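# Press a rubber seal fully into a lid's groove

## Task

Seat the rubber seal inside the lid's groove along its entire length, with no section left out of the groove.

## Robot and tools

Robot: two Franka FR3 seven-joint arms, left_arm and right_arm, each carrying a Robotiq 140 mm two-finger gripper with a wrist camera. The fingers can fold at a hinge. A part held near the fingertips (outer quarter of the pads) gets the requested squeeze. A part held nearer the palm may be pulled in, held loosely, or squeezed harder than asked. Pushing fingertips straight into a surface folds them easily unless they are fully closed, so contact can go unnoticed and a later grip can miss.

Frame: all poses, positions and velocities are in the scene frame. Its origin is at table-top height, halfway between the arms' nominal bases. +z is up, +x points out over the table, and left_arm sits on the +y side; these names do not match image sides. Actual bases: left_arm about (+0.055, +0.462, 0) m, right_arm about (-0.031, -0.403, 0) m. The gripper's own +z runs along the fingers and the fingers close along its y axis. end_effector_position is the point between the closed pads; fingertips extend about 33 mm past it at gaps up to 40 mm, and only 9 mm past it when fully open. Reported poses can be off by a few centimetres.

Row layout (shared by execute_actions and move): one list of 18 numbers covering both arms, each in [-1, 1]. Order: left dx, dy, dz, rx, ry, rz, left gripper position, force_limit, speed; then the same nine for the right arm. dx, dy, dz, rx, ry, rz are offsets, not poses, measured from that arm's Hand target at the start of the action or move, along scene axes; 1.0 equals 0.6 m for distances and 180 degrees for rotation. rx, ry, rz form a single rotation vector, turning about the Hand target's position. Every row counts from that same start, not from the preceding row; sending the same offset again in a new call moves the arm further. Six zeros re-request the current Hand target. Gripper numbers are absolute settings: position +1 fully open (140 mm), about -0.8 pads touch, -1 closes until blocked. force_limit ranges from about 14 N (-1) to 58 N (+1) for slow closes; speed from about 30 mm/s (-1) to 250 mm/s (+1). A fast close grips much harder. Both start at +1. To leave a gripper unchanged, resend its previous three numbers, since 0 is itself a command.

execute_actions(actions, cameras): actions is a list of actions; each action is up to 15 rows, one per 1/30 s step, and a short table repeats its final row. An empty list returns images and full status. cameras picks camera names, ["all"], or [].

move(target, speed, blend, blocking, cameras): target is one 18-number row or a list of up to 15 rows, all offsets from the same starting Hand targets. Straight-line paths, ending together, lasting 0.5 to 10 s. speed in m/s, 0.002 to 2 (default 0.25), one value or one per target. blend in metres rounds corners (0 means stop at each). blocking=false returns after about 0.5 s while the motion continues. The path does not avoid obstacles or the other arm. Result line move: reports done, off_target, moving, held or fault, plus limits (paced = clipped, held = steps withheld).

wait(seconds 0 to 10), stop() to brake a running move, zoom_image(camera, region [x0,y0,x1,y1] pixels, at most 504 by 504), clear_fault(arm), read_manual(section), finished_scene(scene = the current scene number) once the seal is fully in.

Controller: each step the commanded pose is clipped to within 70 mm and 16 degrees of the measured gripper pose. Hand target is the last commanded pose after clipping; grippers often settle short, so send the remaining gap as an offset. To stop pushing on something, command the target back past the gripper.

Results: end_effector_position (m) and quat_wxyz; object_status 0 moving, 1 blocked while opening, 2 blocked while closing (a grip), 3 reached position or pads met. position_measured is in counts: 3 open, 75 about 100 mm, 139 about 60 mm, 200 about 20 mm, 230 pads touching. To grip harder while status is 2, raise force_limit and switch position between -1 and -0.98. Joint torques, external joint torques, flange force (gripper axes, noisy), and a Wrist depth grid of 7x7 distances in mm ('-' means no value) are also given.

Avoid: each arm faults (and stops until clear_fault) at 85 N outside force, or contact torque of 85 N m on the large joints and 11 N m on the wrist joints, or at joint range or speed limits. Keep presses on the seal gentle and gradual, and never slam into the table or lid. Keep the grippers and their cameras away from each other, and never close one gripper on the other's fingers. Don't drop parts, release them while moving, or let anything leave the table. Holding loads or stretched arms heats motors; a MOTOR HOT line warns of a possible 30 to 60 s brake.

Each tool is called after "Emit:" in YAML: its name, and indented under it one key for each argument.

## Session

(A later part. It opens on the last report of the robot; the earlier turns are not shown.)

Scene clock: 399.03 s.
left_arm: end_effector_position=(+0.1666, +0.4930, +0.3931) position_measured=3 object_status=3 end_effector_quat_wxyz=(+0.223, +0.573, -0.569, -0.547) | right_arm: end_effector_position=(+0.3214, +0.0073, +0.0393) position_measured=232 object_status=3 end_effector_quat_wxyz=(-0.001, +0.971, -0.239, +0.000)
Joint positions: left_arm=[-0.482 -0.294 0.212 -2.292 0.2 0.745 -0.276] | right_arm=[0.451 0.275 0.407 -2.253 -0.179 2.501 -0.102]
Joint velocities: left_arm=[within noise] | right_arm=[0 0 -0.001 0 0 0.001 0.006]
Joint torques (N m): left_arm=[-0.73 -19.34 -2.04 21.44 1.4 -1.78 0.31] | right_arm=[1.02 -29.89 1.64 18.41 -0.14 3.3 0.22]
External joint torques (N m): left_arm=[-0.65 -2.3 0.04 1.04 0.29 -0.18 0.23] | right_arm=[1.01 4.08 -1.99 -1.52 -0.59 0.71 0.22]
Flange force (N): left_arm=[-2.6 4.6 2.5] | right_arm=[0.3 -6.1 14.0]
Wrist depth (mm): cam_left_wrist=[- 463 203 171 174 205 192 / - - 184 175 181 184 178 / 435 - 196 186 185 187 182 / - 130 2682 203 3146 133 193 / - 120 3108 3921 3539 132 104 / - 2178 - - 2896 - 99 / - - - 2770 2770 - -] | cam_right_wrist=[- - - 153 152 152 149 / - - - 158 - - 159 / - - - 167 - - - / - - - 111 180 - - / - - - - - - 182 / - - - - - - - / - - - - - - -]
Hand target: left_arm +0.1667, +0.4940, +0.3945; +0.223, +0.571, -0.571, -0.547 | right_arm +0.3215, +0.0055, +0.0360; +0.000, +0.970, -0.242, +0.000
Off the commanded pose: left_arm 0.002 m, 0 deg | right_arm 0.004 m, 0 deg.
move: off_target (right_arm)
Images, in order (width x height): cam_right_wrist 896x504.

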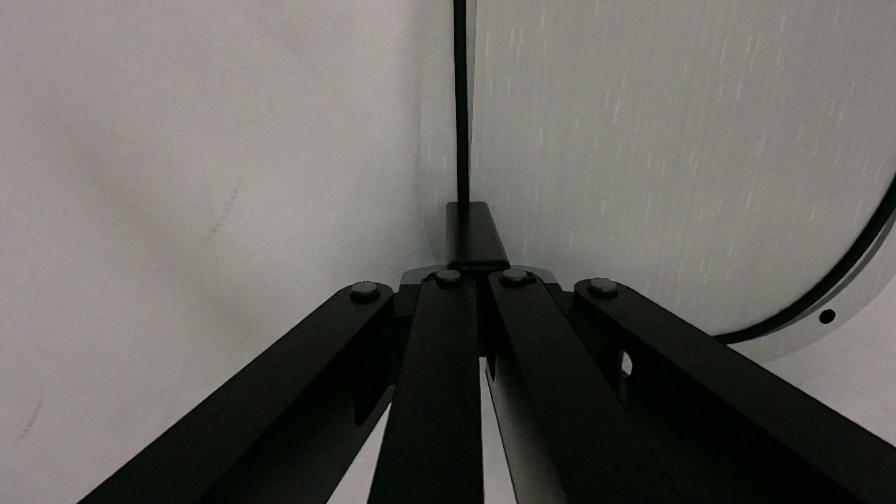

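Emit:
move:
  target:
    - [0,0,0,0,0,0,1,1,1,0,0.004,0.0183,0,0,0,-1,-0.5,-0.5]
    - [0,0,0,0,0,0,1,1,1,0.0307,-0.0068,0.0183,0,0,0,-1,-0.5,-0.5]
    - [0,0,0,0,0,0,1,1,1,0.0298,-0.0083,0.0087,0,0,0,-1,-0.5,-0.5]
    - [0,0,0,0,0,0,1,1,1,0.0275,-0.0127,0.0075,0,0,0,-1,-0.5,-0.5]
    - [0,0,0,0,0,0,1,1,1,0.027,-0.013,0,0,0,0,-1,-0.5,-0.5]
  speed: [0.1,0.12,0.06,0.05,0.05]
  blend: [0.003,0.003,0.001,0.001,0]
  cameras: ["cam_right_wrist"]

Emit:
zoom_image:
  camera: "cam_right_wrist"
  region: [380, 0, 620, 270]

Scene clock: 402.37 s.
left_arm: end_effector_position=(+0.1666, +0.4930, +0.3931) position_measured=3 object_status=3 end_effector_quat_wxyz=(+0.223, +0.573, -0.569, -0.547) | right_arm: end_effector_position=(+0.3376, -0.0012, +0.0392) position_measured=232 object_status=3 end_effector_quat_wxyz=(+0.000, +0.969, -0.247, +0.000)
Joint positions: left_arm=[-0.482 -0.294 0.212 -2.292 0.2 0.745 -0.276] | right_arm=[0.429 0.286 0.398 -2.236 -0.181 2.493 -0.115]
Joint velocities: left_arm=[within noise] | right_arm=[-0.001 0.002 0 0.001 -0.002 0.001 -0.004]
Joint torques (N m): left_arm=[-0.72 -19.36 -2.04 21.45 1.39 -1.79 0.31] | right_arm=[0.08 -30.44 1.71 19 -0.48 3.43 -0.47]
External joint torques (N m): left_arm=[-0.68 -2.35 -0.01 1.09 0.29 -0.19 0.23] | right_arm=[0.05 4.17 -2.03 -1.08 -0.94 0.83 -0.47]
Flange force (N): left_arm=[-2.6 4.8 2.5] | right_arm=[3.0 -6.3 13.4]
Wrist depth (mm): cam_left_wrist=[367 - 204 171 177 204 1916 / 398 464 185 176 181 183 178 / - 552 196 187 186 187 183 / - 130 2548 207 3146 133 192 / - 120 - 2863 3861 132 104 / - 2498 - - 4394 - 99 / - - - - 2655 - -] | cam_right_wrist=[163 - - 153 - - - / - - - 158 - - - / - - - - - - - / - 192 - 112 - 179 177 / - - - - - 181 184 / - - - - - - - / - - - - - - -]
Hand target: left_arm +0.1667, +0.4940, +0.3945; +0.223, +0.571, -0.571, -0.547 | right_arm +0.3377, -0.0023, +0.0360; +0.000, +0.970, -0.242, +0.000
Off the commanded pose: left_arm 0.002 m, 0 deg | right_arm 0.003 m, 1 deg.
move: done; blend cut to 0.0029 m at target 2
Images, in order (width x height): cam_right_wrist 896x504.

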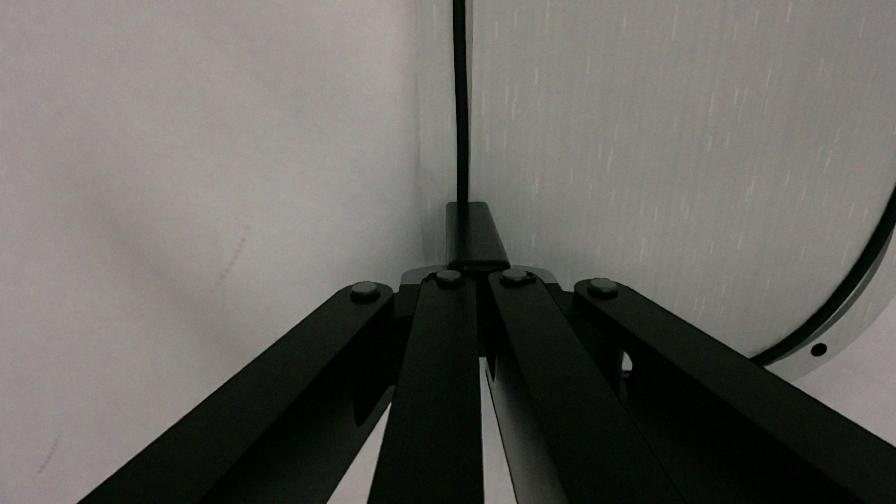

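Scaled by 1.867 from the camera's 896x504 image, which has a finer 1280x720 frame.

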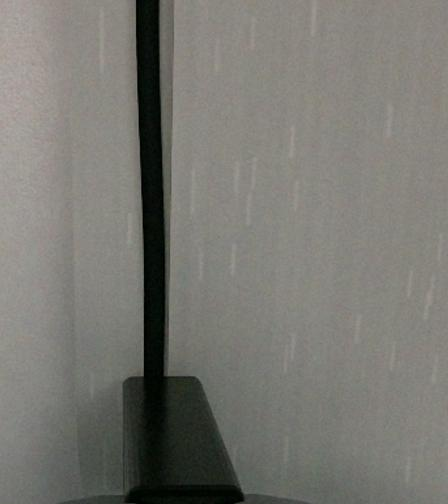

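Emit:
move:
  target:
    - [0,0,0,0,0,0,1,1,1,0.0005,0.004,0.0183,0,0,0,-1,-0.5,-0.5]
    - [0,0,0,0,0,0,1,1,1,0.0305,-0.0072,0.0183,0,0,0,-1,-0.5,-0.5]
    - [0,0,0,0,0,0,1,1,1,0.0297,-0.0087,0.0087,0,0,0,-1,-0.5,-0.5]
    - [0,0,0,0,0,0,1,1,1,0.0273,-0.013,0.0075,0,0,0,-1,-0.5,-0.5]
    - [0,0,0,0,0,0,1,1,1,0.0285,-0.0125,0,0,0,0,-1,-0.5,-0.5]
    - [0,0,0,0,0,0,1,1,1,0.0285,-0.0108,0.0183,0,0,0,-1,-0.5,-0.5]
    - [0,0,0,0,0,0,1,1,1,0.057,-0.0212,0.0183,0,0,0,-1,-0.5,-0.5]
    - [0,0,0,0,0,0,1,1,1,0.0562,-0.0227,0.0087,0,0,0,-1,-0.5,-0.5]
    - [0,0,0,0,0,0,1,1,1,0.0538,-0.027,0.0075,0,0,0,-1,-0.5,-0.5]
    - [0,0,0,0,0,0,1,1,1,0.055,-0.0265,0,0,0,0,-1,-0.5,-0.5]
  speed: [0.1,0.12,0.06,0.05,0.05,0.1,0.12,0.06,0.05,0.05]
  blend: [0.003,0.003,0.001,0.001,0,0.003,0.003,0.001,0.001,0]
  cameras: ["cam_right_wrist"]

Emit:
zoom_image:
  camera: "cam_right_wrist"
  region: [400, 0, 896, 280]

Scene clock: 406.17 s.
left_arm: end_effector_position=(+0.1666, +0.4930, +0.3931) position_measured=3 object_status=3 end_effector_quat_wxyz=(+0.223, +0.573, -0.569, -0.547) | right_arm: end_effector_position=(+0.3699, -0.0176, +0.0391) position_measured=232 object_status=3 end_effector_quat_wxyz=(+0.001, +0.969, -0.248, -0.001)
Joint positions: left_arm=[-0.482 -0.294 0.212 -2.292 0.2 0.745 -0.276] | right_arm=[0.376 0.314 0.391 -2.194 -0.191 2.475 -0.172]
Joint velocities: left_arm=[within noise] | right_arm=[0.001 -0.002 0 0.001 -0.001 0 -0.006]
Joint torques (N m): left_arm=[-0.69 -19.29 -2.09 21.47 1.41 -1.78 0.31] | right_arm=[-0.18 -31.4 2 19.89 -0.5 3.65 -0.47]
External joint torques (N m): left_arm=[-0.65 -2.36 -0.05 1.15 0.3 -0.17 0.24] | right_arm=[-0.23 4.3 -2.08 -0.32 -0.97 1.05 -0.47]
Flange force (N): left_arm=[-2.6 4.8 2.3] | right_arm=[4.5 -8.4 13.5]
Wrist depth (mm): cam_left_wrist=[- 416 203 171 175 2141 195 / 391 - 186 175 181 184 178 / 421 604 199 186 186 186 183 / 449 130 2427 210 3070 133 192 / - 119 3108 2896 3921 124 104 / - 103 3861 2963 3491 - - / - - 2255 - 2896 - -] | cam_right_wrist=[- - - 154 149 151 - / - - - - - - - / - - - - - - - / - - - 112 178 179 - / - - - - - 184 187 / - - - - - - - / - - - - - - -]
Hand target: left_arm +0.1667, +0.4940, +0.3945; +0.223, +0.571, -0.571, -0.547 | right_arm +0.3707, -0.0182, +0.0360; +0.000, +0.970, -0.242, +0.000
Off the commanded pose: left_arm 0.002 m, 0 deg | right_arm 0.003 m, 1 deg.
move: done; blend cut to 0.0029 m at target 2, 0.0029 m at target 7
Images, in order (width x height): cam_right_wrist 896x504.

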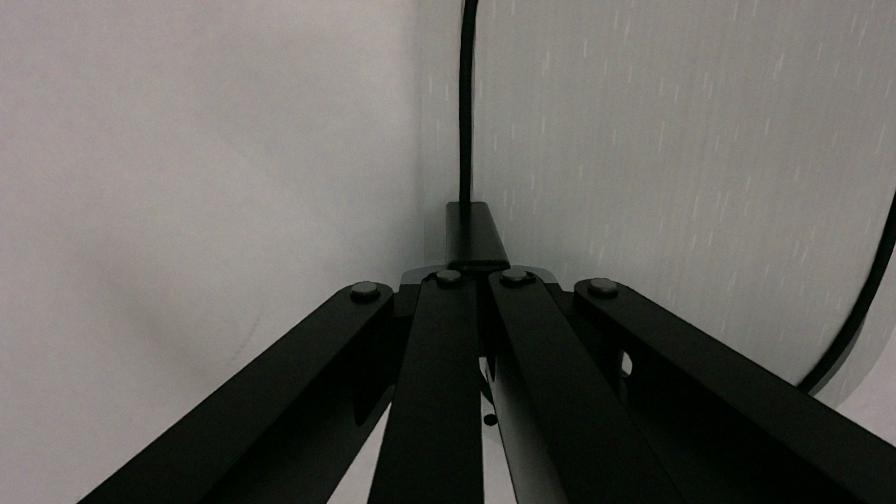

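Scaled by 1.016 from the camera's 896x504 image, which has a finer 1280x720 frame.

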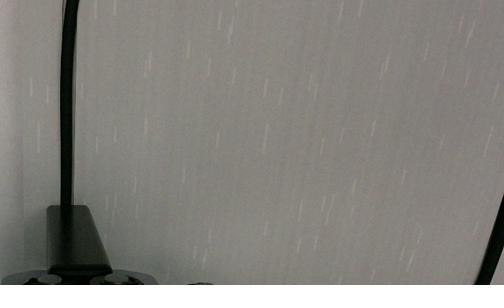

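Emit:
move:
  target:
    - [0,0,0,0,0,0,1,1,1,0,0.004,0.0183,0,0,0,-1,-0.5,-0.5]
    - [0,0,0,0,0,0,1,1,1,0.0285,-0.0088,0.0183,0,0,0,-1,-0.5,-0.5]
    - [0,0,0,0,0,0,1,1,1,0.0277,-0.0103,0.0087,0,0,0,-1,-0.5,-0.5]
    - [0,0,0,0,0,0,1,1,1,0.0257,-0.014,0.0075,0,0,0,-1,-0.5,-0.5]
    - [0,0,0,0,0,0,1,1,1,0.0265,-0.0142,0,0,0,0,-1,-0.5,-0.5]
    - [0,0,0,0,0,0,1,1,1,0.0265,-0.0125,0.0183,0,0,0,-1,-0.5,-0.5]
    - [0,0,0,0,0,0,1,1,1,0.055,-0.0228,0.0183,0,0,0,-1,-0.5,-0.5]
    - [0,0,0,0,0,0,1,1,1,0.0542,-0.0243,0.0087,0,0,0,-1,-0.5,-0.5]
    - [0,0,0,0,0,0,1,1,1,0.0522,-0.028,0.0075,0,0,0,-1,-0.5,-0.5]
    - [0,0,0,0,0,0,1,1,1,0.053,-0.0282,0,0,0,0,-1,-0.5,-0.5]
  speed: [0.1,0.12,0.06,0.05,0.05,0.1,0.12,0.06,0.05,0.05]
  blend: [0.003,0.003,0.001,0.001,0,0.003,0.003,0.001,0.001,0]
  cameras: ["cam_right_wrist"]

Emit:
zoom_image:
  camera: "cam_right_wrist"
  region: [400, 0, 896, 280]

Scene clock: 410.03 s.
left_arm: end_effector_position=(+0.1666, +0.4930, +0.3931) position_measured=3 object_status=3 end_effector_quat_wxyz=(+0.223, +0.573, -0.569, -0.547) | right_arm: end_effector_position=(+0.4019, -0.0337, +0.0391) position_measured=232 object_status=3 end_effector_quat_wxyz=(+0.000, +0.969, -0.247, -0.001)
Joint positions: left_arm=[-0.482 -0.294 0.212 -2.292 0.2 0.745 -0.276] | right_arm=[0.326 0.345 0.385 -2.147 -0.201 2.459 -0.227]
Joint velocities: left_arm=[within noise] | right_arm=[0 0 -0.001 0 0 0 -0.004]
Joint torques (N m): left_arm=[-0.69 -19.34 -2.06 21.45 1.4 -1.78 0.3] | right_arm=[-0.33 -33.17 2.3 19.75 -0.49 3.44 -0.44]
External joint torques (N m): left_arm=[-0.67 -2.22 -0.03 1 0.29 -0.17 0.23] | right_arm=[-0.27 3.86 -2.06 -0.75 -0.97 0.82 -0.44]
Flange force (N): left_arm=[-2.4 4.5 2.4] | right_arm=[4.0 -5.8 11.8]
Wrist depth (mm): cam_left_wrist=[- 431 204 171 175 204 1820 / 412 468 194 175 181 184 178 / 429 1710 200 186 185 186 183 / - 130 - 203 3146 133 192 / - 120 3070 2963 3108 123 104 / - 2317 2963 2998 3491 - 99 / - 2106 - - 3641 3353 -] | cam_right_wrist=[- 167 - 154 152 - - / - - - - - - 159 / - - - - - 167 - / - - 191 118 174 176 - / - - - - - 185 - / - - - - - - - / - - - - - - -]
Hand target: left_arm +0.1667, +0.4940, +0.3945; +0.223, +0.571, -0.571, -0.547 | right_arm +0.4025, -0.0351, +0.0360; +0.000, +0.970, -0.242, +0.000
Off the commanded pose: left_arm 0.002 m, 0 deg | right_arm 0.003 m, 1 deg.
move: done; blend cut to 0.0029 m at target 2, 0.0029 m at target 7
Images, in order (width x height): cam_right_wrist 896x504.

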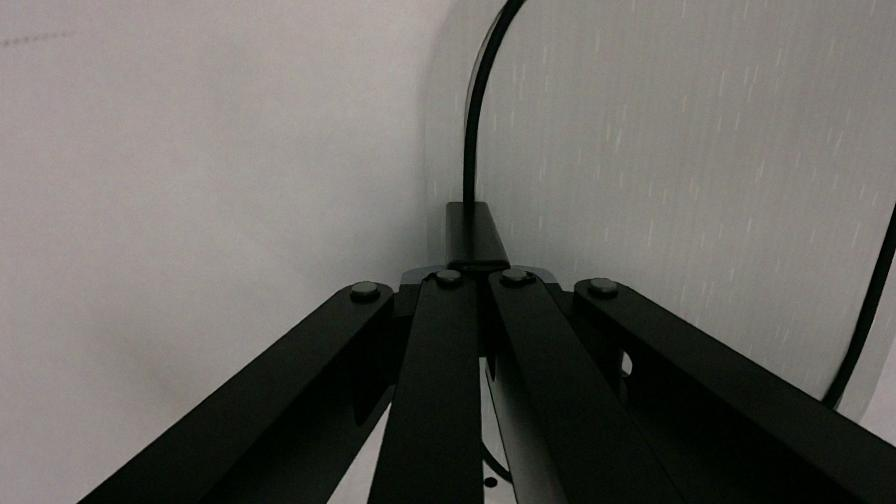

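Scaled by 1.016 from the camera's 896x504 image, which has a finer 1280x720 frame.

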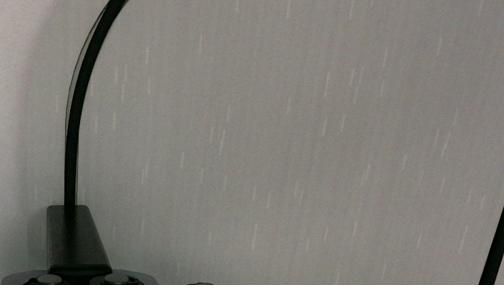

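Emit:
move:
  target:
    - [0,0,0,0,0,0,1,1,1,0,0.004,0.0183,0,0,0,-1,-0.5,-0.5]
    - [0,0,0,0,0,0,1,1,1,0.0218,-0.0113,0.0183,0,0,0,-1,-0.5,-0.5]
    - [0,0,0,0,0,0,1,1,1,0.0222,-0.0122,0.0087,0,0,0,-1,-0.5,-0.5]
    - [0,0,0,0,0,0,1,1,1,0.0228,-0.0135,0,0,0,0,-1,-0.5,-0.5]
    - [0,0,0,0,0,0,1,1,1,0.0222,-0.0118,0.0183,0,0,0,-1,-0.5,-0.5]
    - [0,0,0,0,0,0,1,1,1,0.0447,-0.0253,0.0183,0,0,-0.011,-1,-0.5,-0.5]
    - [0,0,0,0,0,0,1,1,1,0.045,-0.0262,0.0087,0,0,-0.011,-1,-0.5,-0.5]
    - [0,0,0,0,0,0,1,1,1,0.0467,-0.0232,0.0075,0,0,-0.011,-1,-0.5,-0.5]
    - [0,0,0,0,0,0,1,1,1,0.0465,-0.0262,0,0,0,-0.011,-1,-0.5,-0.5]
  speed: [0.1,0.12,0.06,0.05,0.1,0.12,0.06,0.05,0.05]
  blend: [0.003,0.003,0.001,0,0.003,0.003,0.001,0.001,0]
  cameras: ["cam_right_wrist"]

Emit:
zoom_image:
  camera: "cam_right_wrist"
  region: [400, 0, 700, 270]

Scene clock: 417.47 s.
left_arm: end_effector_position=(+0.1666, +0.4930, +0.3931) position_measured=3 object_status=3 end_effector_quat_wxyz=(+0.223, +0.573, -0.569, -0.547) | right_arm: end_effector_position=(+0.4301, -0.0488, +0.0390) position_measured=232 object_status=3 end_effector_quat_wxyz=(-0.002, +0.966, -0.259, +0.000)
Joint positions: left_arm=[-0.482 -0.294 0.212 -2.292 0.2 0.745 -0.276] | right_arm=[0.29 0.374 0.372 -2.103 -0.204 2.445 -0.253]
Joint torques (N m): left_arm=[-0.71 -19.32 -2.09 21.47 1.39 -1.79 0.32] | right_arm=[0.79 -34.72 2.61 19.96 -0.27 2.95 -0.07]
External joint torques (N m): left_arm=[-0.75 -2.3 -0.14 1.12 0.28 -0.18 0.24] | right_arm=[0.86 3.53 -2 -0.74 -0.76 0.32 -0.07]
Flange force (N): left_arm=[-2.4 4.9 2.3] | right_arm=[2.3 -7.1 10.3]
Wrist depth (mm): cam_left_wrist=[373 - 204 171 178 214 1945 / 398 - 188 176 182 183 179 / 431 2498 200 186 186 186 182 / - 130 2548 207 3267 133 192 / - 130 2998 2963 3070 124 104 / - 2255 2655 - 3589 3398 99 / - - - - - - -] | cam_right_wrist=[- - - - 151 153 151 / - - - - - - 158 / - - - 169 - 166 162 / - - - 119 - - - / - - - - - 187 186 / - - - - - - 195 / - - - - - - -]
Hand target: left_arm +0.1667, +0.4940, +0.3945; +0.223, +0.571, -0.571, -0.547 | right_arm +0.4304, -0.0508, +0.0360; +0.000, +0.966, -0.259, +0.000
Off the commanded pose: left_arm 0.002 m, 0 deg | right_arm 0.004 m, 0 deg.
move: off_target (right_arm); blend cut to 0.0029 m at target 2, 0.0029 m at target 6
Images, in order (width x height): cam_right_wrist 896x504.

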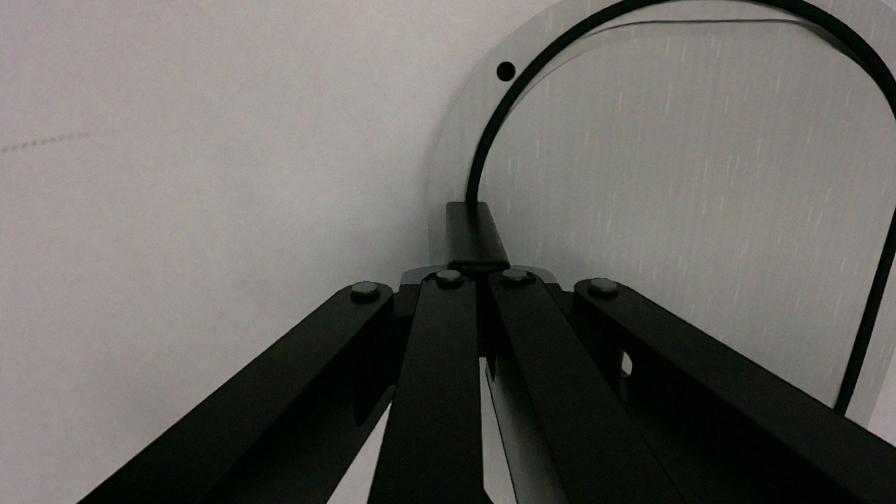

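Scaled by 1.680 from the camera's 896x504 image, which has a finer 1280x720 frame.

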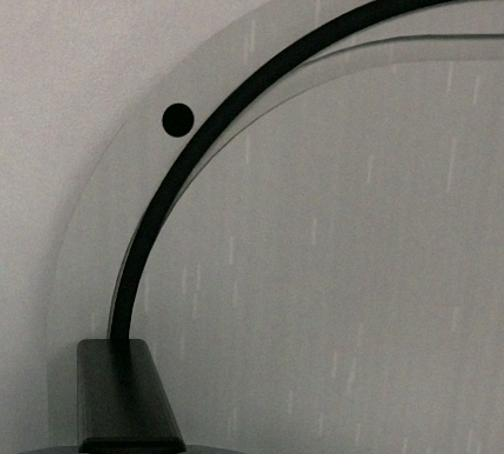

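Emit:
move:
  target:
    - [0,0,0,0,0,0,1,1,1,0,0.005,0.0183,0,0,0,-1,-0.5,-0.5]
    - [0,0,0,0,0,0,1,1,1,0.0207,-0.0125,0.0183,0,0,-0.039,-1,-0.5,-0.5]
    - [0,0,0,0,0,0,1,1,1,0.021,-0.0138,0.0087,0,0,-0.039,-1,-0.5,-0.5]
    - [0,0,0,0,0,0,1,1,1,0.0212,-0.0155,0,0,0,-0.039,-1,-0.5,-0.5]
    - [0,0,0,0,0,0,1,1,1,0.0207,-0.0125,0.0183,0,0,-0.039,-1,-0.5,-0.5]
    - [0,0,0,0,0,0,1,1,1,0.0377,-0.0292,0.0183,0,0,-0.117,-1,-0.5,-0.5]
    - [0,0,0,0,0,0,1,1,1,0.038,-0.0305,0.0087,0,0,-0.117,-1,-0.5,-0.5]
    - [0,0,0,0,0,0,1,1,1,0.0382,-0.0322,0,0,0,-0.117,-1,-0.5,-0.5]
  speed: [0.1,0.12,0.06,0.05,0.1,0.12,0.06,0.05]
  blend: [0.003,0.003,0.001,0,0.003,0.003,0.001,0]
  cameras: ["cam_right_wrist"]

Emit:
zoom_image:
  camera: "cam_right_wrist"
  region: [400, 0, 700, 270]

Scene clock: 425.37 s.
left_arm: end_effector_position=(+0.1666, +0.4930, +0.3931) position_measured=3 object_status=3 end_effector_quat_wxyz=(+0.223, +0.573, -0.569, -0.547) | right_arm: end_effector_position=(+0.4542, -0.0695, +0.0390) position_measured=232 object_status=3 end_effector_quat_wxyz=(+0.000, +0.905, -0.426, +0.001)
Joint positions: left_arm=[-0.482 -0.294 0.212 -2.292 0.2 0.745 -0.276] | right_arm=[0.356 0.378 0.254 -2.075 -0.147 2.439 0.013]
Joint velocities: left_arm=[within noise] | right_arm=[-0.001 0.002 0 0.001 0.002 0.001 0.006]
Joint torques (N m): left_arm=[-0.7 -19.31 -2.05 21.45 1.39 -1.78 0.32] | right_arm=[1.38 -35.97 1.86 19.95 0.31 3.18 0.21]
External joint torques (N m): left_arm=[-0.71 -2.24 -0.06 1.07 0.28 -0.17 0.24] | right_arm=[1.47 3.84 -1.44 -0.92 -0.18 0.6 0.21]
Flange force (N): left_arm=[-2.5 4.6 2.3] | right_arm=[-1.4 -6.3 10.1]
Wrist depth (mm): cam_left_wrist=[367 463 203 171 174 204 189 / - - 186 175 181 183 179 / 421 1563 199 186 186 186 182 / - 130 2682 206 2963 133 192 / - 130 2863 3034 4319 123 104 / - 2427 2711 2929 - - 99 / - 2275 - - - 3748 -] | cam_right_wrist=[- 165 - 164 - - - / - - - 163 - - 157 / - - - 163 - 165 166 / - - - 115 - - 174 / - 204 - - - - - / - - - - - - - / - - - - - - -]
Hand target: left_arm +0.1667, +0.4940, +0.3945; +0.223, +0.571, -0.571, -0.547 | right_arm +0.4533, -0.0702, +0.0360; +0.000, +0.902, -0.431, +0.000
Off the commanded pose: left_arm 0.002 m, 0 deg | right_arm 0.003 m, 1 deg.
move: done; blend cut to 0.0029 m at target 2, 0.0029 m at target 6
Images, in order (width x height): cam_right_wrist 896x504.

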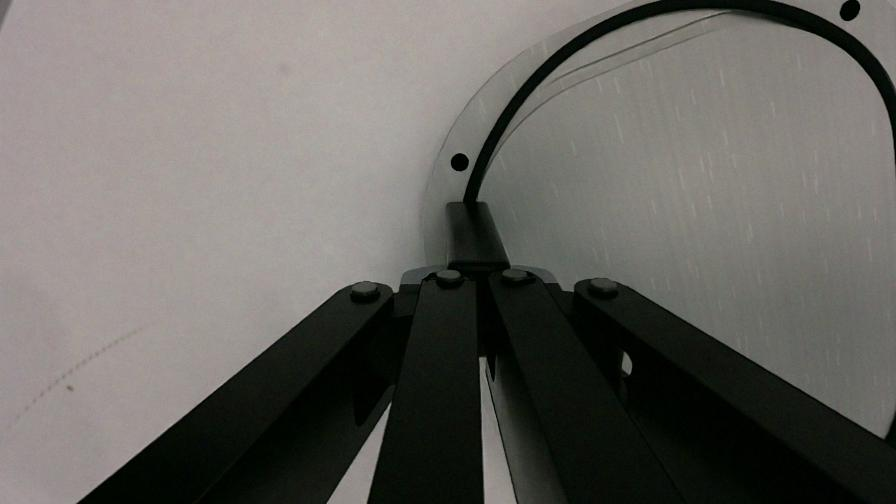

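Scaled by 1.680 from the camera's 896x504 image, which has a finer 1280x720 frame.

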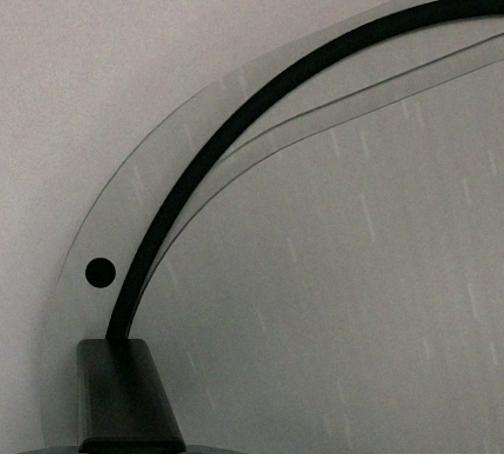

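Emit:
move:
  target:
    - [0,0,0,0,0,0,1,1,1,0,0.002,0.05,0,0,0,-1,-0.5,-0.5]
    - [0,0,0,0,0,0,1,1,1,-0.1605,-0.1997,0.0733,0,0,0.128,-0.66,-0.5,-0.5]
  speed: [0.12,0.25]
  blend: [0.01,0]
  cameras: ["cam_right_wrist","cam_high"]

Emit:
zoom_image:
  camera: "cam_high"
  region: [380, 130, 530, 250]

Emit:
zoom_image:
  camera: "cam_right_wrist"
  region: [300, 0, 700, 270]

Scene clock: 432.57 s.
left_arm: end_effector_position=(+0.1666, +0.4930, +0.3931) position_measured=3 object_status=3 end_effector_quat_wxyz=(+0.223, +0.573, -0.569, -0.547) | right_arm: end_effector_position=(+0.3569, -0.1902, +0.0797) position_measured=213 object_status=3 end_effector_quat_wxyz=(+0.002, +0.970, -0.244, +0.000)
Joint positions: left_arm=[-0.482 -0.294 0.212 -2.292 0.2 0.745 -0.276] | right_arm=[0.252 -0.082 0.257 -2.572 0.03 2.49 -0.596]
Joint torques (N m): left_arm=[-0.71 -19.33 -2.08 21.46 1.39 -1.77 0.31] | right_arm=[1.01 -24.42 -1.22 20.12 0.79 2.87 -0.41]
External joint torques (N m): left_arm=[-0.72 -2.26 -0.09 1.08 0.28 -0.16 0.24] | right_arm=[1.04 0.14 -0.56 -0.47 0.31 0.21 -0.41]
Flange force (N): left_arm=[-2.4 4.7 2.3] | right_arm=[-0.8 2.1 0.5]
Wrist depth (mm): cam_left_wrist=[376 425 232 170 175 2023 193 / 389 - 194 176 181 184 178 / - 1975 199 187 186 187 183 / - 130 2682 207 227 133 192 / - 120 2682 2998 3267 132 104 / - 104 2711 2998 3185 - 99 / - - 2404 2655 2655 - -] | cam_right_wrist=[- 193 191 - - - - / - - 198 198 - - - / 217 215 - - - - - / - - - 115 - - - / - - 95 - 94 - - / - - - - - - - / - - - - - - -]
Hand target: left_arm +0.1667, +0.4940, +0.3945; +0.223, +0.571, -0.571, -0.547 | right_arm +0.3570, -0.1900, +0.0800; +0.000, +0.970, -0.242, +0.000
Off the commanded pose: left_arm 0.002 m, 0 deg | right_arm 0.000 m, 0 deg.
move: done
Images, in order (width x height): cam_high 896x504, cam_right_wrist 896x504.

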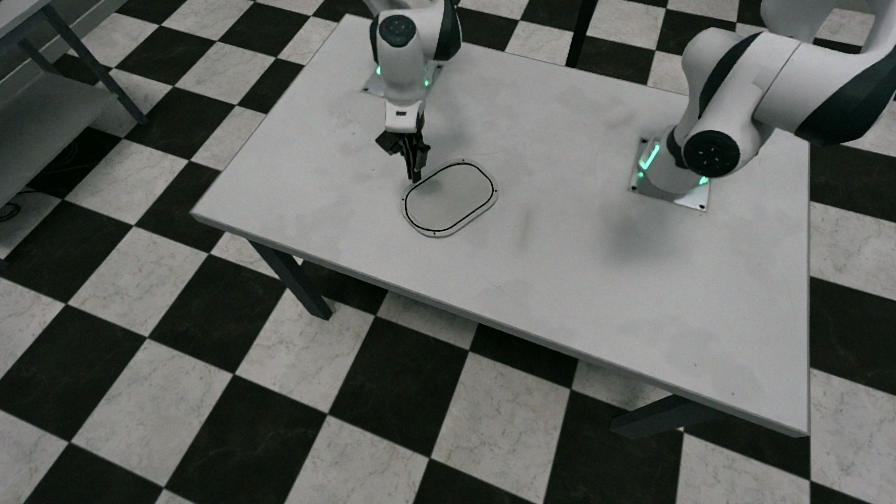

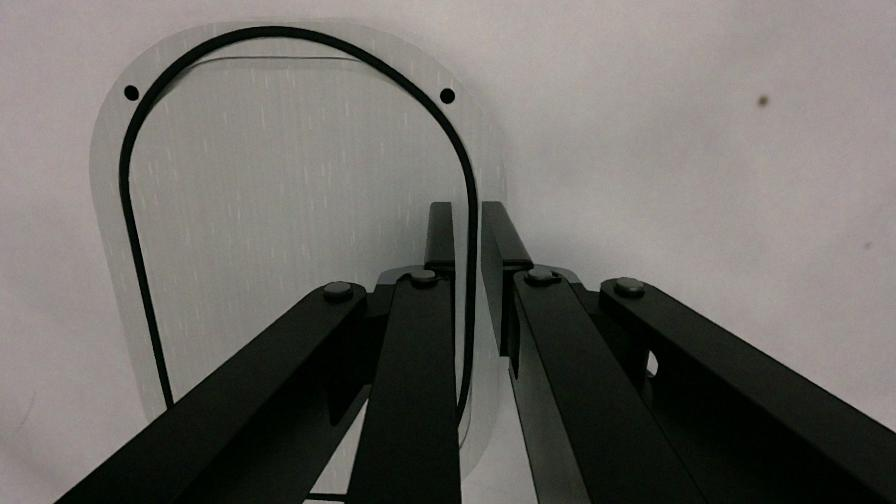

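Scaled by 3.360 from the camera's 896x504 image, which has a finer 1280x720 frame.

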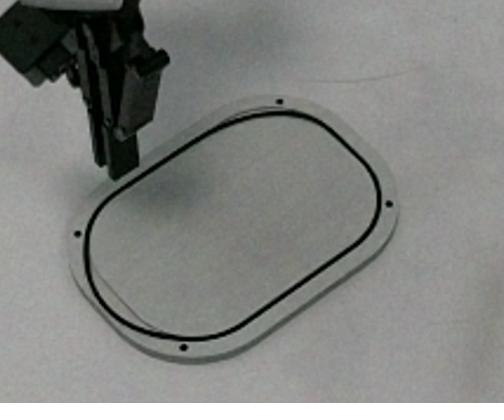

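Scaled by 1.260 from the camera's 896x504 image, which has a finer 1280x720 frame.

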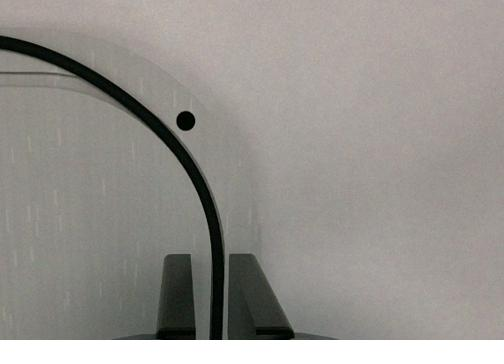

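Emit:
move:
  target:
    - [0,0,0,0,0,0,1,1,1,-0.157,0.0833,-0.0333,0,0,0,-0.66,-0.5,-0.5]
  speed: [0.25]
  cameras: ["cam_right_wrist"]

Emit:
zoom_image:
  camera: "cam_right_wrist"
  region: [380, 0, 620, 270]

Scene clock: 436.77 s.
left_arm: end_effector_position=(+0.1666, +0.4930, +0.3931) position_measured=3 object_status=3 end_effector_quat_wxyz=(+0.223, +0.573, -0.569, -0.547) | right_arm: end_effector_position=(+0.2628, -0.1403, +0.0598) position_measured=213 object_status=3 end_effector_quat_wxyz=(+0.001, +0.971, -0.237, -0.001)
Joint positions: left_arm=[-0.482 -0.294 0.212 -2.292 0.2 0.745 -0.276] | right_arm=[0.361 -0.172 0.392 -2.733 0.12 2.568 -0.447]
Joint velocities: left_arm=[within noise] | right_arm=[-0.001 0 0.002 0.001 -0.001 -0.001 0.008]
Joint torques (N m): left_arm=[-0.69 -19.35 -2.07 21.44 1.39 -1.78 0.31] | right_arm=[0.68 -19.4 -1.92 18.91 0.45 2.87 0.22]
External joint torques (N m): left_arm=[-0.68 -2.25 -0.05 1.05 0.28 -0.17 0.23] | right_arm=[0.66 -0.08 -0.24 -0.43 0.03 0.24 0.22]
Flange force (N): left_arm=[-2.4 4.6 2.4] | right_arm=[-1.6 1.6 0.5]
Wrist depth (mm): cam_left_wrist=[- 438 237 171 174 196 2039 / 383 - 194 176 181 184 179 / - 1757 199 186 185 186 183 / - 130 2740 204 2963 141 192 / - 130 2963 2896 2963 132 104 / - 2450 2740 2832 3226 - 99 / - 2627 - - - - -] | cam_right_wrist=[- - 172 169 - - - / - 181 - 180 - - - / - - - - 202 - - / - - - 116 108 208 - / - 211 95 - 94 217 222 / - - - - - - - / - - - - - - -]
Hand target: left_arm +0.1667, +0.4940, +0.3945; +0.223, +0.571, -0.571, -0.547 | right_arm +0.2628, -0.1400, +0.0600; +0.000, +0.970, -0.242, +0.000
Off the commanded pose: left_arm 0.002 m, 0 deg | right_arm 0.000 m, 1 deg.
move: done
Images, in order (width x height): cam_right_wrist 896x504.

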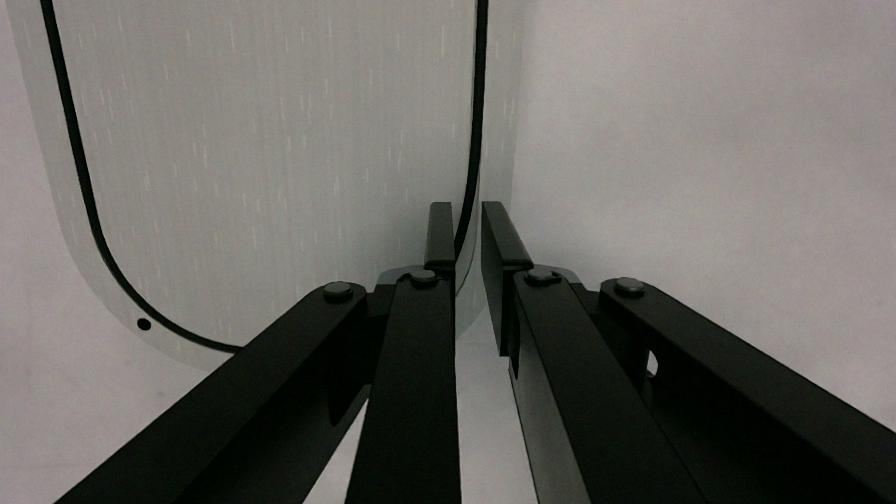

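Scaled by 1.867 from the camera's 896x504 image, which has a finer 1280x720 frame.

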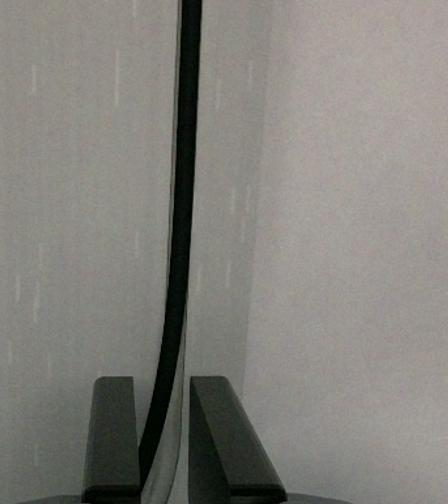

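Emit:
move:
  target:
    - [0,0,0,0,0,0,1,1,1,0,0,-0.0353,0,0,-0.067,-0.66,-0.5,-0.5]
    - [0,0,0,0,0,0,1,1,1,0,0,-0.0353,0,0,-0.067,-1,-0.5,-0.5]
    - [0,0,0,0,0,0,1,1,1,0,0,-0.0233,0,0,-0.067,-1,-0.5,-0.5]
    - [0,0,0,0,0,0,1,1,1,-0.0122,-0.0015,-0.0233,0,0,-0.08,-1,-0.5,-0.5]
  speed: [0.1,0.08,0.06,0.03]
  blend: [0,0,0.001,0]
  cameras: ["cam_right_wrist","cam_high"]

Emit:
zoom_image:
  camera: "cam_high"
  region: [380, 130, 530, 250]

Emit:
zoom_image:
  camera: "cam_right_wrist"
  region: [380, 0, 700, 270]

Scene clock: 443.97 s.
left_arm: end_effector_position=(+0.1666, +0.4930, +0.3931) position_measured=3 object_status=3 end_effector_quat_wxyz=(+0.223, +0.573, -0.569, -0.547) | right_arm: end_effector_position=(+0.2574, -0.1410, +0.0463) position_measured=228 object_status=2 end_effector_quat_wxyz=(-0.001, +0.934, -0.358, +0.001)
Joint positions: left_arm=[-0.482 -0.294 0.212 -2.292 0.2 0.745 -0.276] | right_arm=[0.312 -0.15 0.454 -2.757 0.129 2.622 -0.191]
Joint velocities: left_arm=[within noise] | right_arm=[0 0.001 0 0.001 0.001 0 0.007]
Joint torques (N m): left_arm=[-0.68 -19.3 -2.04 21.45 1.39 -1.79 0.3] | right_arm=[1.18 -18.89 -1.68 18.14 0.72 2.35 0.22]
External joint torques (N m): left_arm=[-0.67 -2.21 -0.03 1.01 0.28 -0.18 0.22] | right_arm=[1.14 -0.01 -0.07 -0.48 0.34 -0.28 0.22]
Flange force (N): left_arm=[-2.4 4.6 2.4] | right_arm=[-2.2 2.9 -2.1]
Wrist depth (mm): cam_left_wrist=[374 419 203 170 175 213 187 / 384 - 187 176 181 184 179 / 396 1975 199 186 185 186 183 / 448 130 2600 206 2929 133 192 / - 120 3861 2800 - 132 104 / - 2474 2627 2863 - 3310 99 / - 2360 2474 - 3146 2998 -] | cam_right_wrist=[159 157 - 160 - - - / - - - 165 - - - / - 176 - 169 - - 181 / - - 179 116 194 - - / - - - - - - - / - - - - - - - / - - - - - - -]
Hand target: left_arm +0.1667, +0.4940, +0.3945; +0.223, +0.571, -0.571, -0.547 | right_arm +0.2555, -0.1409, +0.0460; +0.000, +0.932, -0.362, +0.000
Off the commanded pose: left_arm 0.002 m, 0 deg | right_arm 0.002 m, 1 deg.
move: done
Images, in order (width x height): cam_high 896x504, cam_right_wrist 896x504.

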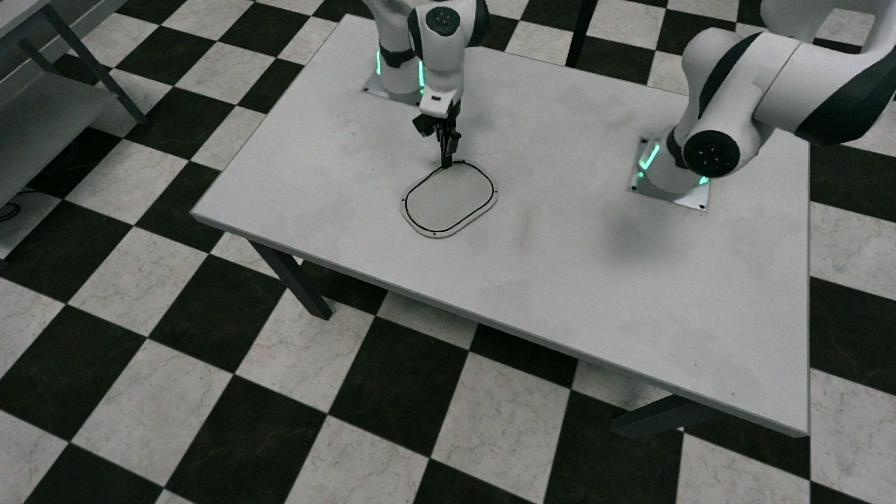

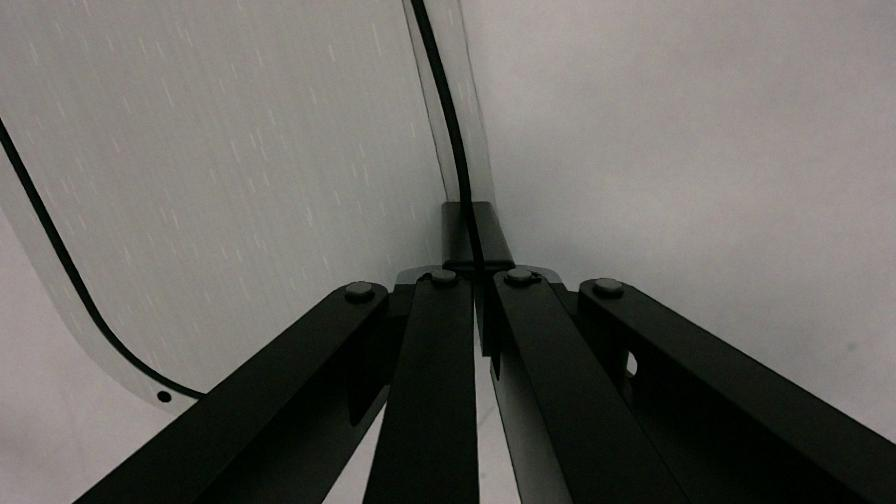

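Scaled by 3.360 from the camera's 896x504 image, which has a finer 1280x720 frame.

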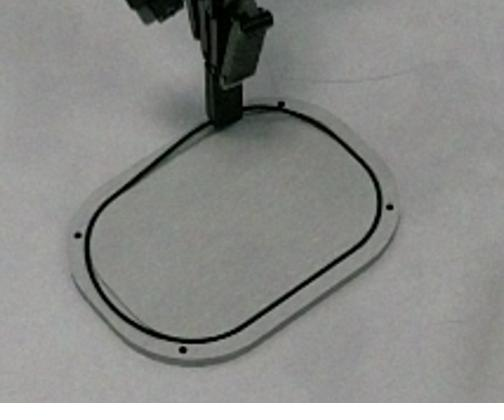

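Scaled by 1.575 from the camera's 896x504 image, which has a finer 1280x720 frame.

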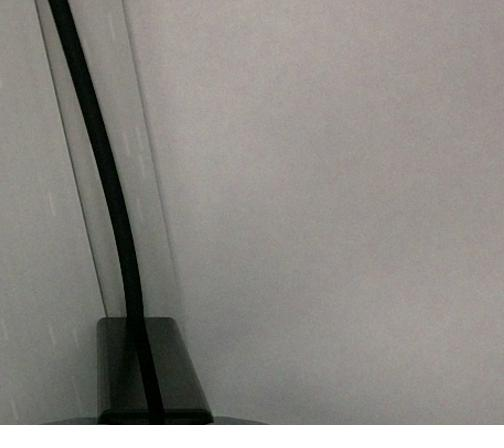

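Emit:
move:
  target:
    - [0,0,0,0,0,0,1,1,1,0.0035,0.0033,0,0,0,0,-1,-0.5,-0.5]
    - [0,0,0,0,0,0,1,1,1,0.0035,0.0033,-0.012,0,0,0,-1,-0.5,-0.5]
  speed: [0.05,0.05]
  blend: [0.001,0]
  cameras: ["cam_right_wrist"]

Emit:
zoom_image:
  camera: "cam_right_wrist"
  region: [380, 0, 620, 270]

Scene clock: 449.83 s.
left_arm: end_effector_position=(+0.1666, +0.4930, +0.3931) position_measured=3 object_status=3 end_effector_quat_wxyz=(+0.223, +0.573, -0.569, -0.547) | right_arm: end_effector_position=(+0.2566, -0.1395, +0.0401) position_measured=228 object_status=2 end_effector_quat_wxyz=(+0.001, +0.933, -0.360, -0.001)
Joint positions: left_arm=[-0.482 -0.294 0.212 -2.292 0.2 0.745 -0.276] | right_arm=[0.307 -0.124 0.459 -2.752 0.115 2.635 -0.174]
Joint velocities: left_arm=[within noise] | right_arm=[0.001 0 0.001 0.001 0 0 0.007]
Joint torques (N m): left_arm=[-0.72 -19.28 -2.09 21.45 1.41 -1.78 0.29] | right_arm=[0.12 -16.24 -1.75 18.19 -0.19 3.71 0.16]
External joint torques (N m): left_arm=[-0.66 -2.36 -0.03 1.12 0.29 -0.17 0.21] | right_arm=[0.12 3.07 -0.36 -0.13 -0.56 1.09 0.16]
Flange force (N): left_arm=[-2.6 4.8 2.4] | right_arm=[1.4 -9.6 15.4]
Wrist depth (mm): cam_left_wrist=[368 442 204 171 176 216 - / - 503 187 176 182 184 178 / 437 556 198 186 186 186 183 / 458 130 2523 207 3070 133 192 / - 130 2682 2863 3267 132 104 / - 2450 - 2896 2998 3310 99 / - 2106 - 2682 2896 3310 -] | cam_right_wrist=[153 154 - 154 - - - / - 161 161 161 - - - / - - - 168 - 179 - / - 179 - 116 186 - 187 / - - 90 - - - 198 / - - - - - - - / - - - - - - -]
Hand target: left_arm +0.1667, +0.4940, +0.3945; +0.223, +0.571, -0.571, -0.547 | right_arm +0.2576, -0.1389, +0.0388; +0.000, +0.932, -0.362, +0.000
Off the commanded pose: left_arm 0.002 m, 0 deg | right_arm 0.002 m, 0 deg.
move: done
Images, in order (width x height): cam_right_wrist 896x504.

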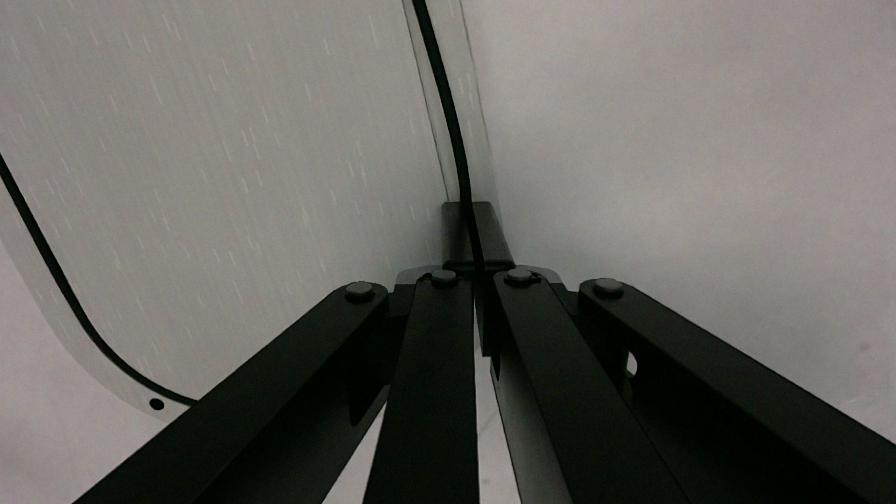

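Scaled by 1.867 from the camera's 896x504 image, which has a finer 1280x720 frame.

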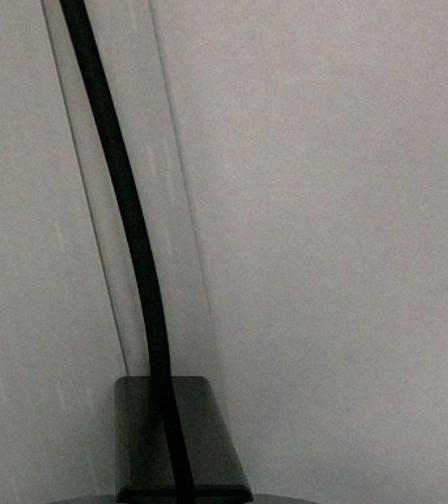

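Emit:
move:
  target:
    - [0,0,0,0,0,0,1,1,1,0.0025,0.0025,0.004,0,0,0,-1,-0.5,-0.5]
    - [0,0,0,0,0,0,1,1,1,0.0055,0.0053,0.004,0,0,0,-1,-0.5,-0.5]
    - [0,0,0,0,0,0,1,1,1,0.0055,0.0053,0,0,0,0,-1,-0.5,-0.5]
  speed: [0.05,0.05,0.05]
  blend: [0.001,0.001,0]
  cameras: ["cam_right_wrist"]

Emit:
zoom_image:
  camera: "cam_right_wrist"
  region: [380, 0, 620, 270]

Scene clock: 451.87 s.
left_arm: end_effector_position=(+0.1666, +0.4930, +0.3931) position_measured=3 object_status=3 end_effector_quat_wxyz=(+0.223, +0.573, -0.569, -0.547) | right_arm: end_effector_position=(+0.2601, -0.1363, +0.0399) position_measured=228 object_status=2 end_effector_quat_wxyz=(+0.001, +0.933, -0.360, -0.001)
Joint positions: left_arm=[-0.482 -0.294 0.212 -2.292 0.2 0.745 -0.276] | right_arm=[0.304 -0.111 0.46 -2.739 0.103 2.636 -0.166]
Joint torques (N m): left_arm=[-0.7 -19.31 -2.05 21.49 1.4 -1.78 0.32] | right_arm=[0.35 -16.67 -1.75 18.86 -0.25 3.48 0.22]
External joint torques (N m): left_arm=[-0.71 -2.4 -0.08 1.21 0.29 -0.17 0.25] | right_arm=[0.42 2.97 -0.42 0.61 -0.62 0.88 0.22]
Flange force (N): left_arm=[-2.6 5.0 2.2] | right_arm=[1.1 -11.6 14.0]
Wrist depth (mm): cam_left_wrist=[370 483 238 171 174 213 - / 382 594 194 176 181 183 178 / 428 - 197 186 186 186 183 / - 130 2627 206 3070 133 192 / - 130 2740 2427 - 132 104 / - 2382 2863 - 3539 - 99 / - - 2574 - 2600 2360 -] | cam_right_wrist=[- - 150 151 - - - / - 160 161 159 - - - / 168 169 167 - - 180 - / 177 - - 115 - - - / - - 90 - - - - / - - - - - - - / - - - - - - -]
Hand target: left_arm +0.1667, +0.4940, +0.3945; +0.223, +0.571, -0.571, -0.547 | right_arm +0.2609, -0.1357, +0.0388; +0.000, +0.932, -0.362, +0.000
Off the commanded pose: left_arm 0.002 m, 0 deg | right_arm 0.001 m, 0 deg.
move: done
Images, in order (width x height): cam_right_wrist 896x504.

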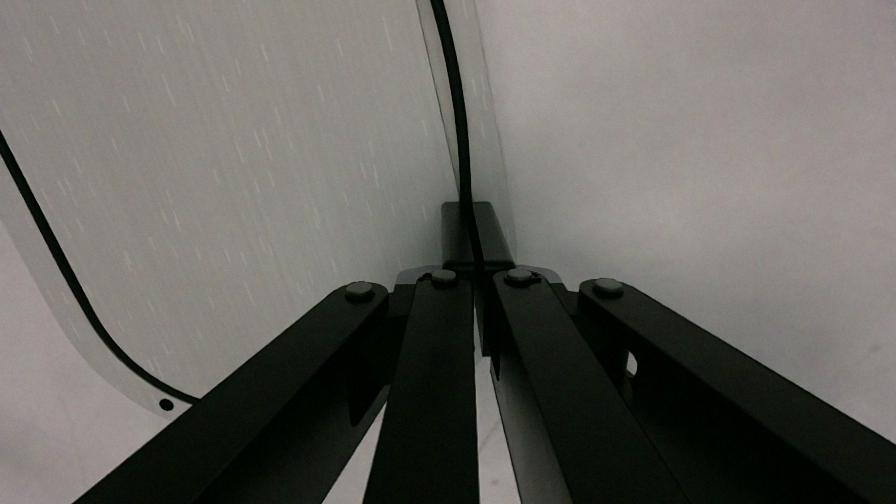

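Scaled by 1.867 from the camera's 896x504 image, which has a finer 1280x720 frame.

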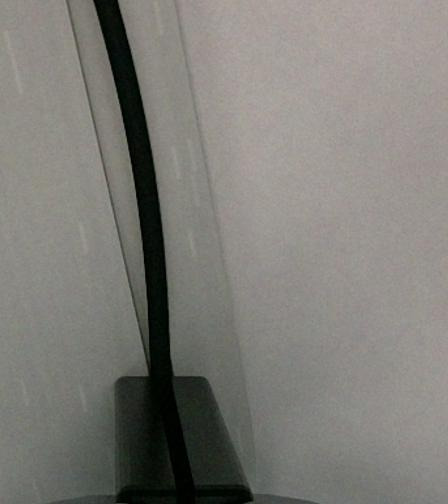

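Emit:
move:
  target:
    - [0,0,0,0,0,0,1,1,1,0.0018,0.0018,0.002,0,0,0.04,-1,-0.5,-0.5]
    - [0,0,0,0,0,0,1,1,1,0.0018,0.0018,0,0,0,0.04,-1,-0.5,-0.5]
    - [0,0,0,0,0,0,1,1,1,0.0018,0.0018,0,0,0,0.04,-0.67,-0.5,-0.5]
    - [0,0,0,0,0,0,1,1,1,0.0018,0.0018,0.035,0,0,0.04,-0.67,-0.5,-0.5]
    - [0,0,0,0,0,0,1,1,1,0.0018,0.0018,0.035,0,0,0.04,-1,-0.5,-0.5]
  speed: [0.05,0.05,0.05,0.08,0.08]
  cameras: ["cam_right_wrist","cam_high"]

Emit:
zoom_image:
  camera: "cam_right_wrist"
  region: [380, 0, 620, 270]

Emit:
zoom_image:
  camera: "cam_high"
  region: [380, 130, 530, 250]

Scene clock: 458.37 s.
left_arm: end_effector_position=(+0.1666, +0.4930, +0.3931) position_measured=3 object_status=3 end_effector_quat_wxyz=(+0.223, +0.573, -0.569, -0.547) | right_arm: end_effector_position=(+0.2622, -0.1349, +0.0592) position_measured=232 object_status=3 end_effector_quat_wxyz=(+0.001, +0.953, -0.304, +0.001)
Joint positions: left_arm=[-0.482 -0.294 0.212 -2.292 0.2 0.745 -0.276] | right_arm=[0.323 -0.166 0.444 -2.726 0.128 2.572 -0.301]
Joint torques (N m): left_arm=[-0.7 -19.35 -2.08 21.47 1.39 -1.77 0.31] | right_arm=[1.37 -19.13 -2.73 19.74 0.74 2.37 -0.41]
External joint torques (N m): left_arm=[-0.69 -2.34 -0.08 1.11 0.28 -0.17 0.24] | right_arm=[1.35 -0.16 -0.92 0.42 0.33 -0.26 -0.41]
Flange force (N): left_arm=[-2.5 4.8 2.4] | right_arm=[0.0 2.3 -3.9]
Wrist depth (mm): cam_left_wrist=[362 - 203 171 175 204 2039 / 396 - 185 176 181 184 178 / 439 542 200 186 185 186 183 / - 130 2404 206 3034 133 192 / - 130 2929 2770 - 132 104 / - 104 2382 2896 - - 99 / - 2197 2404 2800 2627 - -] | cam_right_wrist=[- - - 171 - 178 - / - - - 178 - - - / - - - 183 - - - / - - - 116 - - - / - - - - - - - / - - - - - - - / - - - - - - -]
Hand target: left_arm +0.1667, +0.4940, +0.3945; +0.223, +0.571, -0.571, -0.547 | right_arm +0.2620, -0.1347, +0.0598; +0.000, +0.953, -0.303, +0.000
Off the commanded pose: left_arm 0.002 m, 0 deg | right_arm 0.001 m, 0 deg.
move: done
Images, in order (width x height): cam_high 896x504, cam_right_wrist 896x504.

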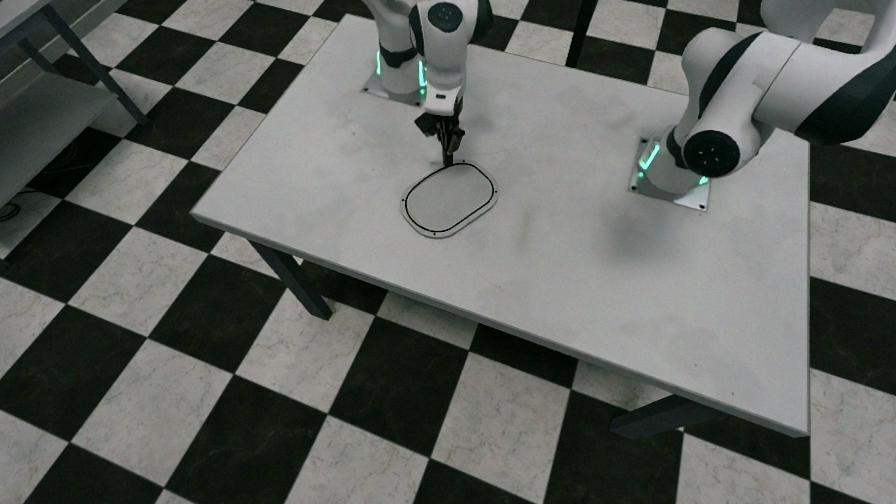

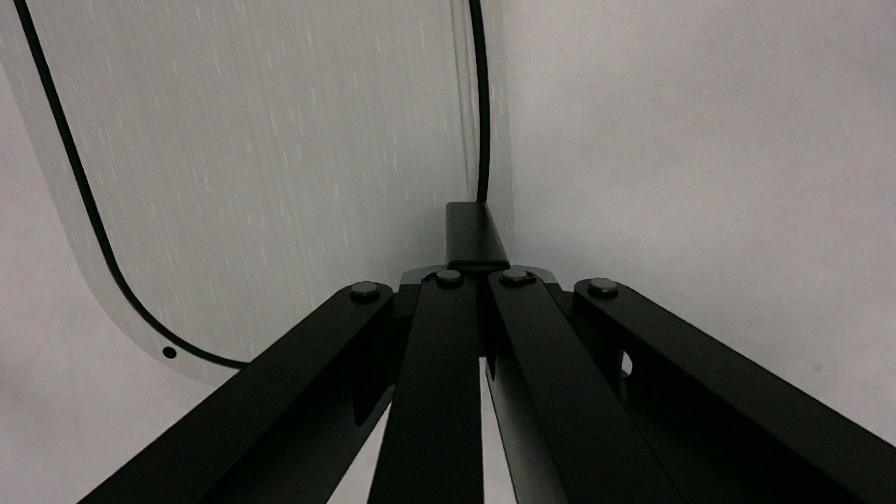

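Scaled by 1.867 from the camera's 896x504 image, which has a finer 1280x720 frame.

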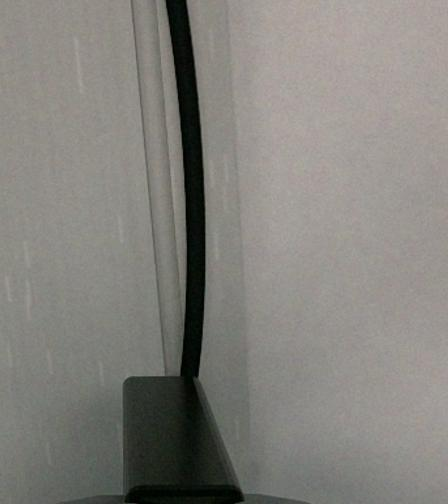

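Scaled by 3.360 from the camera's 896x504 image, which has a finer 1280x720 frame.

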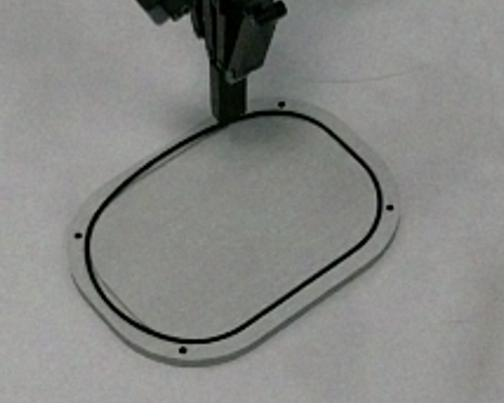

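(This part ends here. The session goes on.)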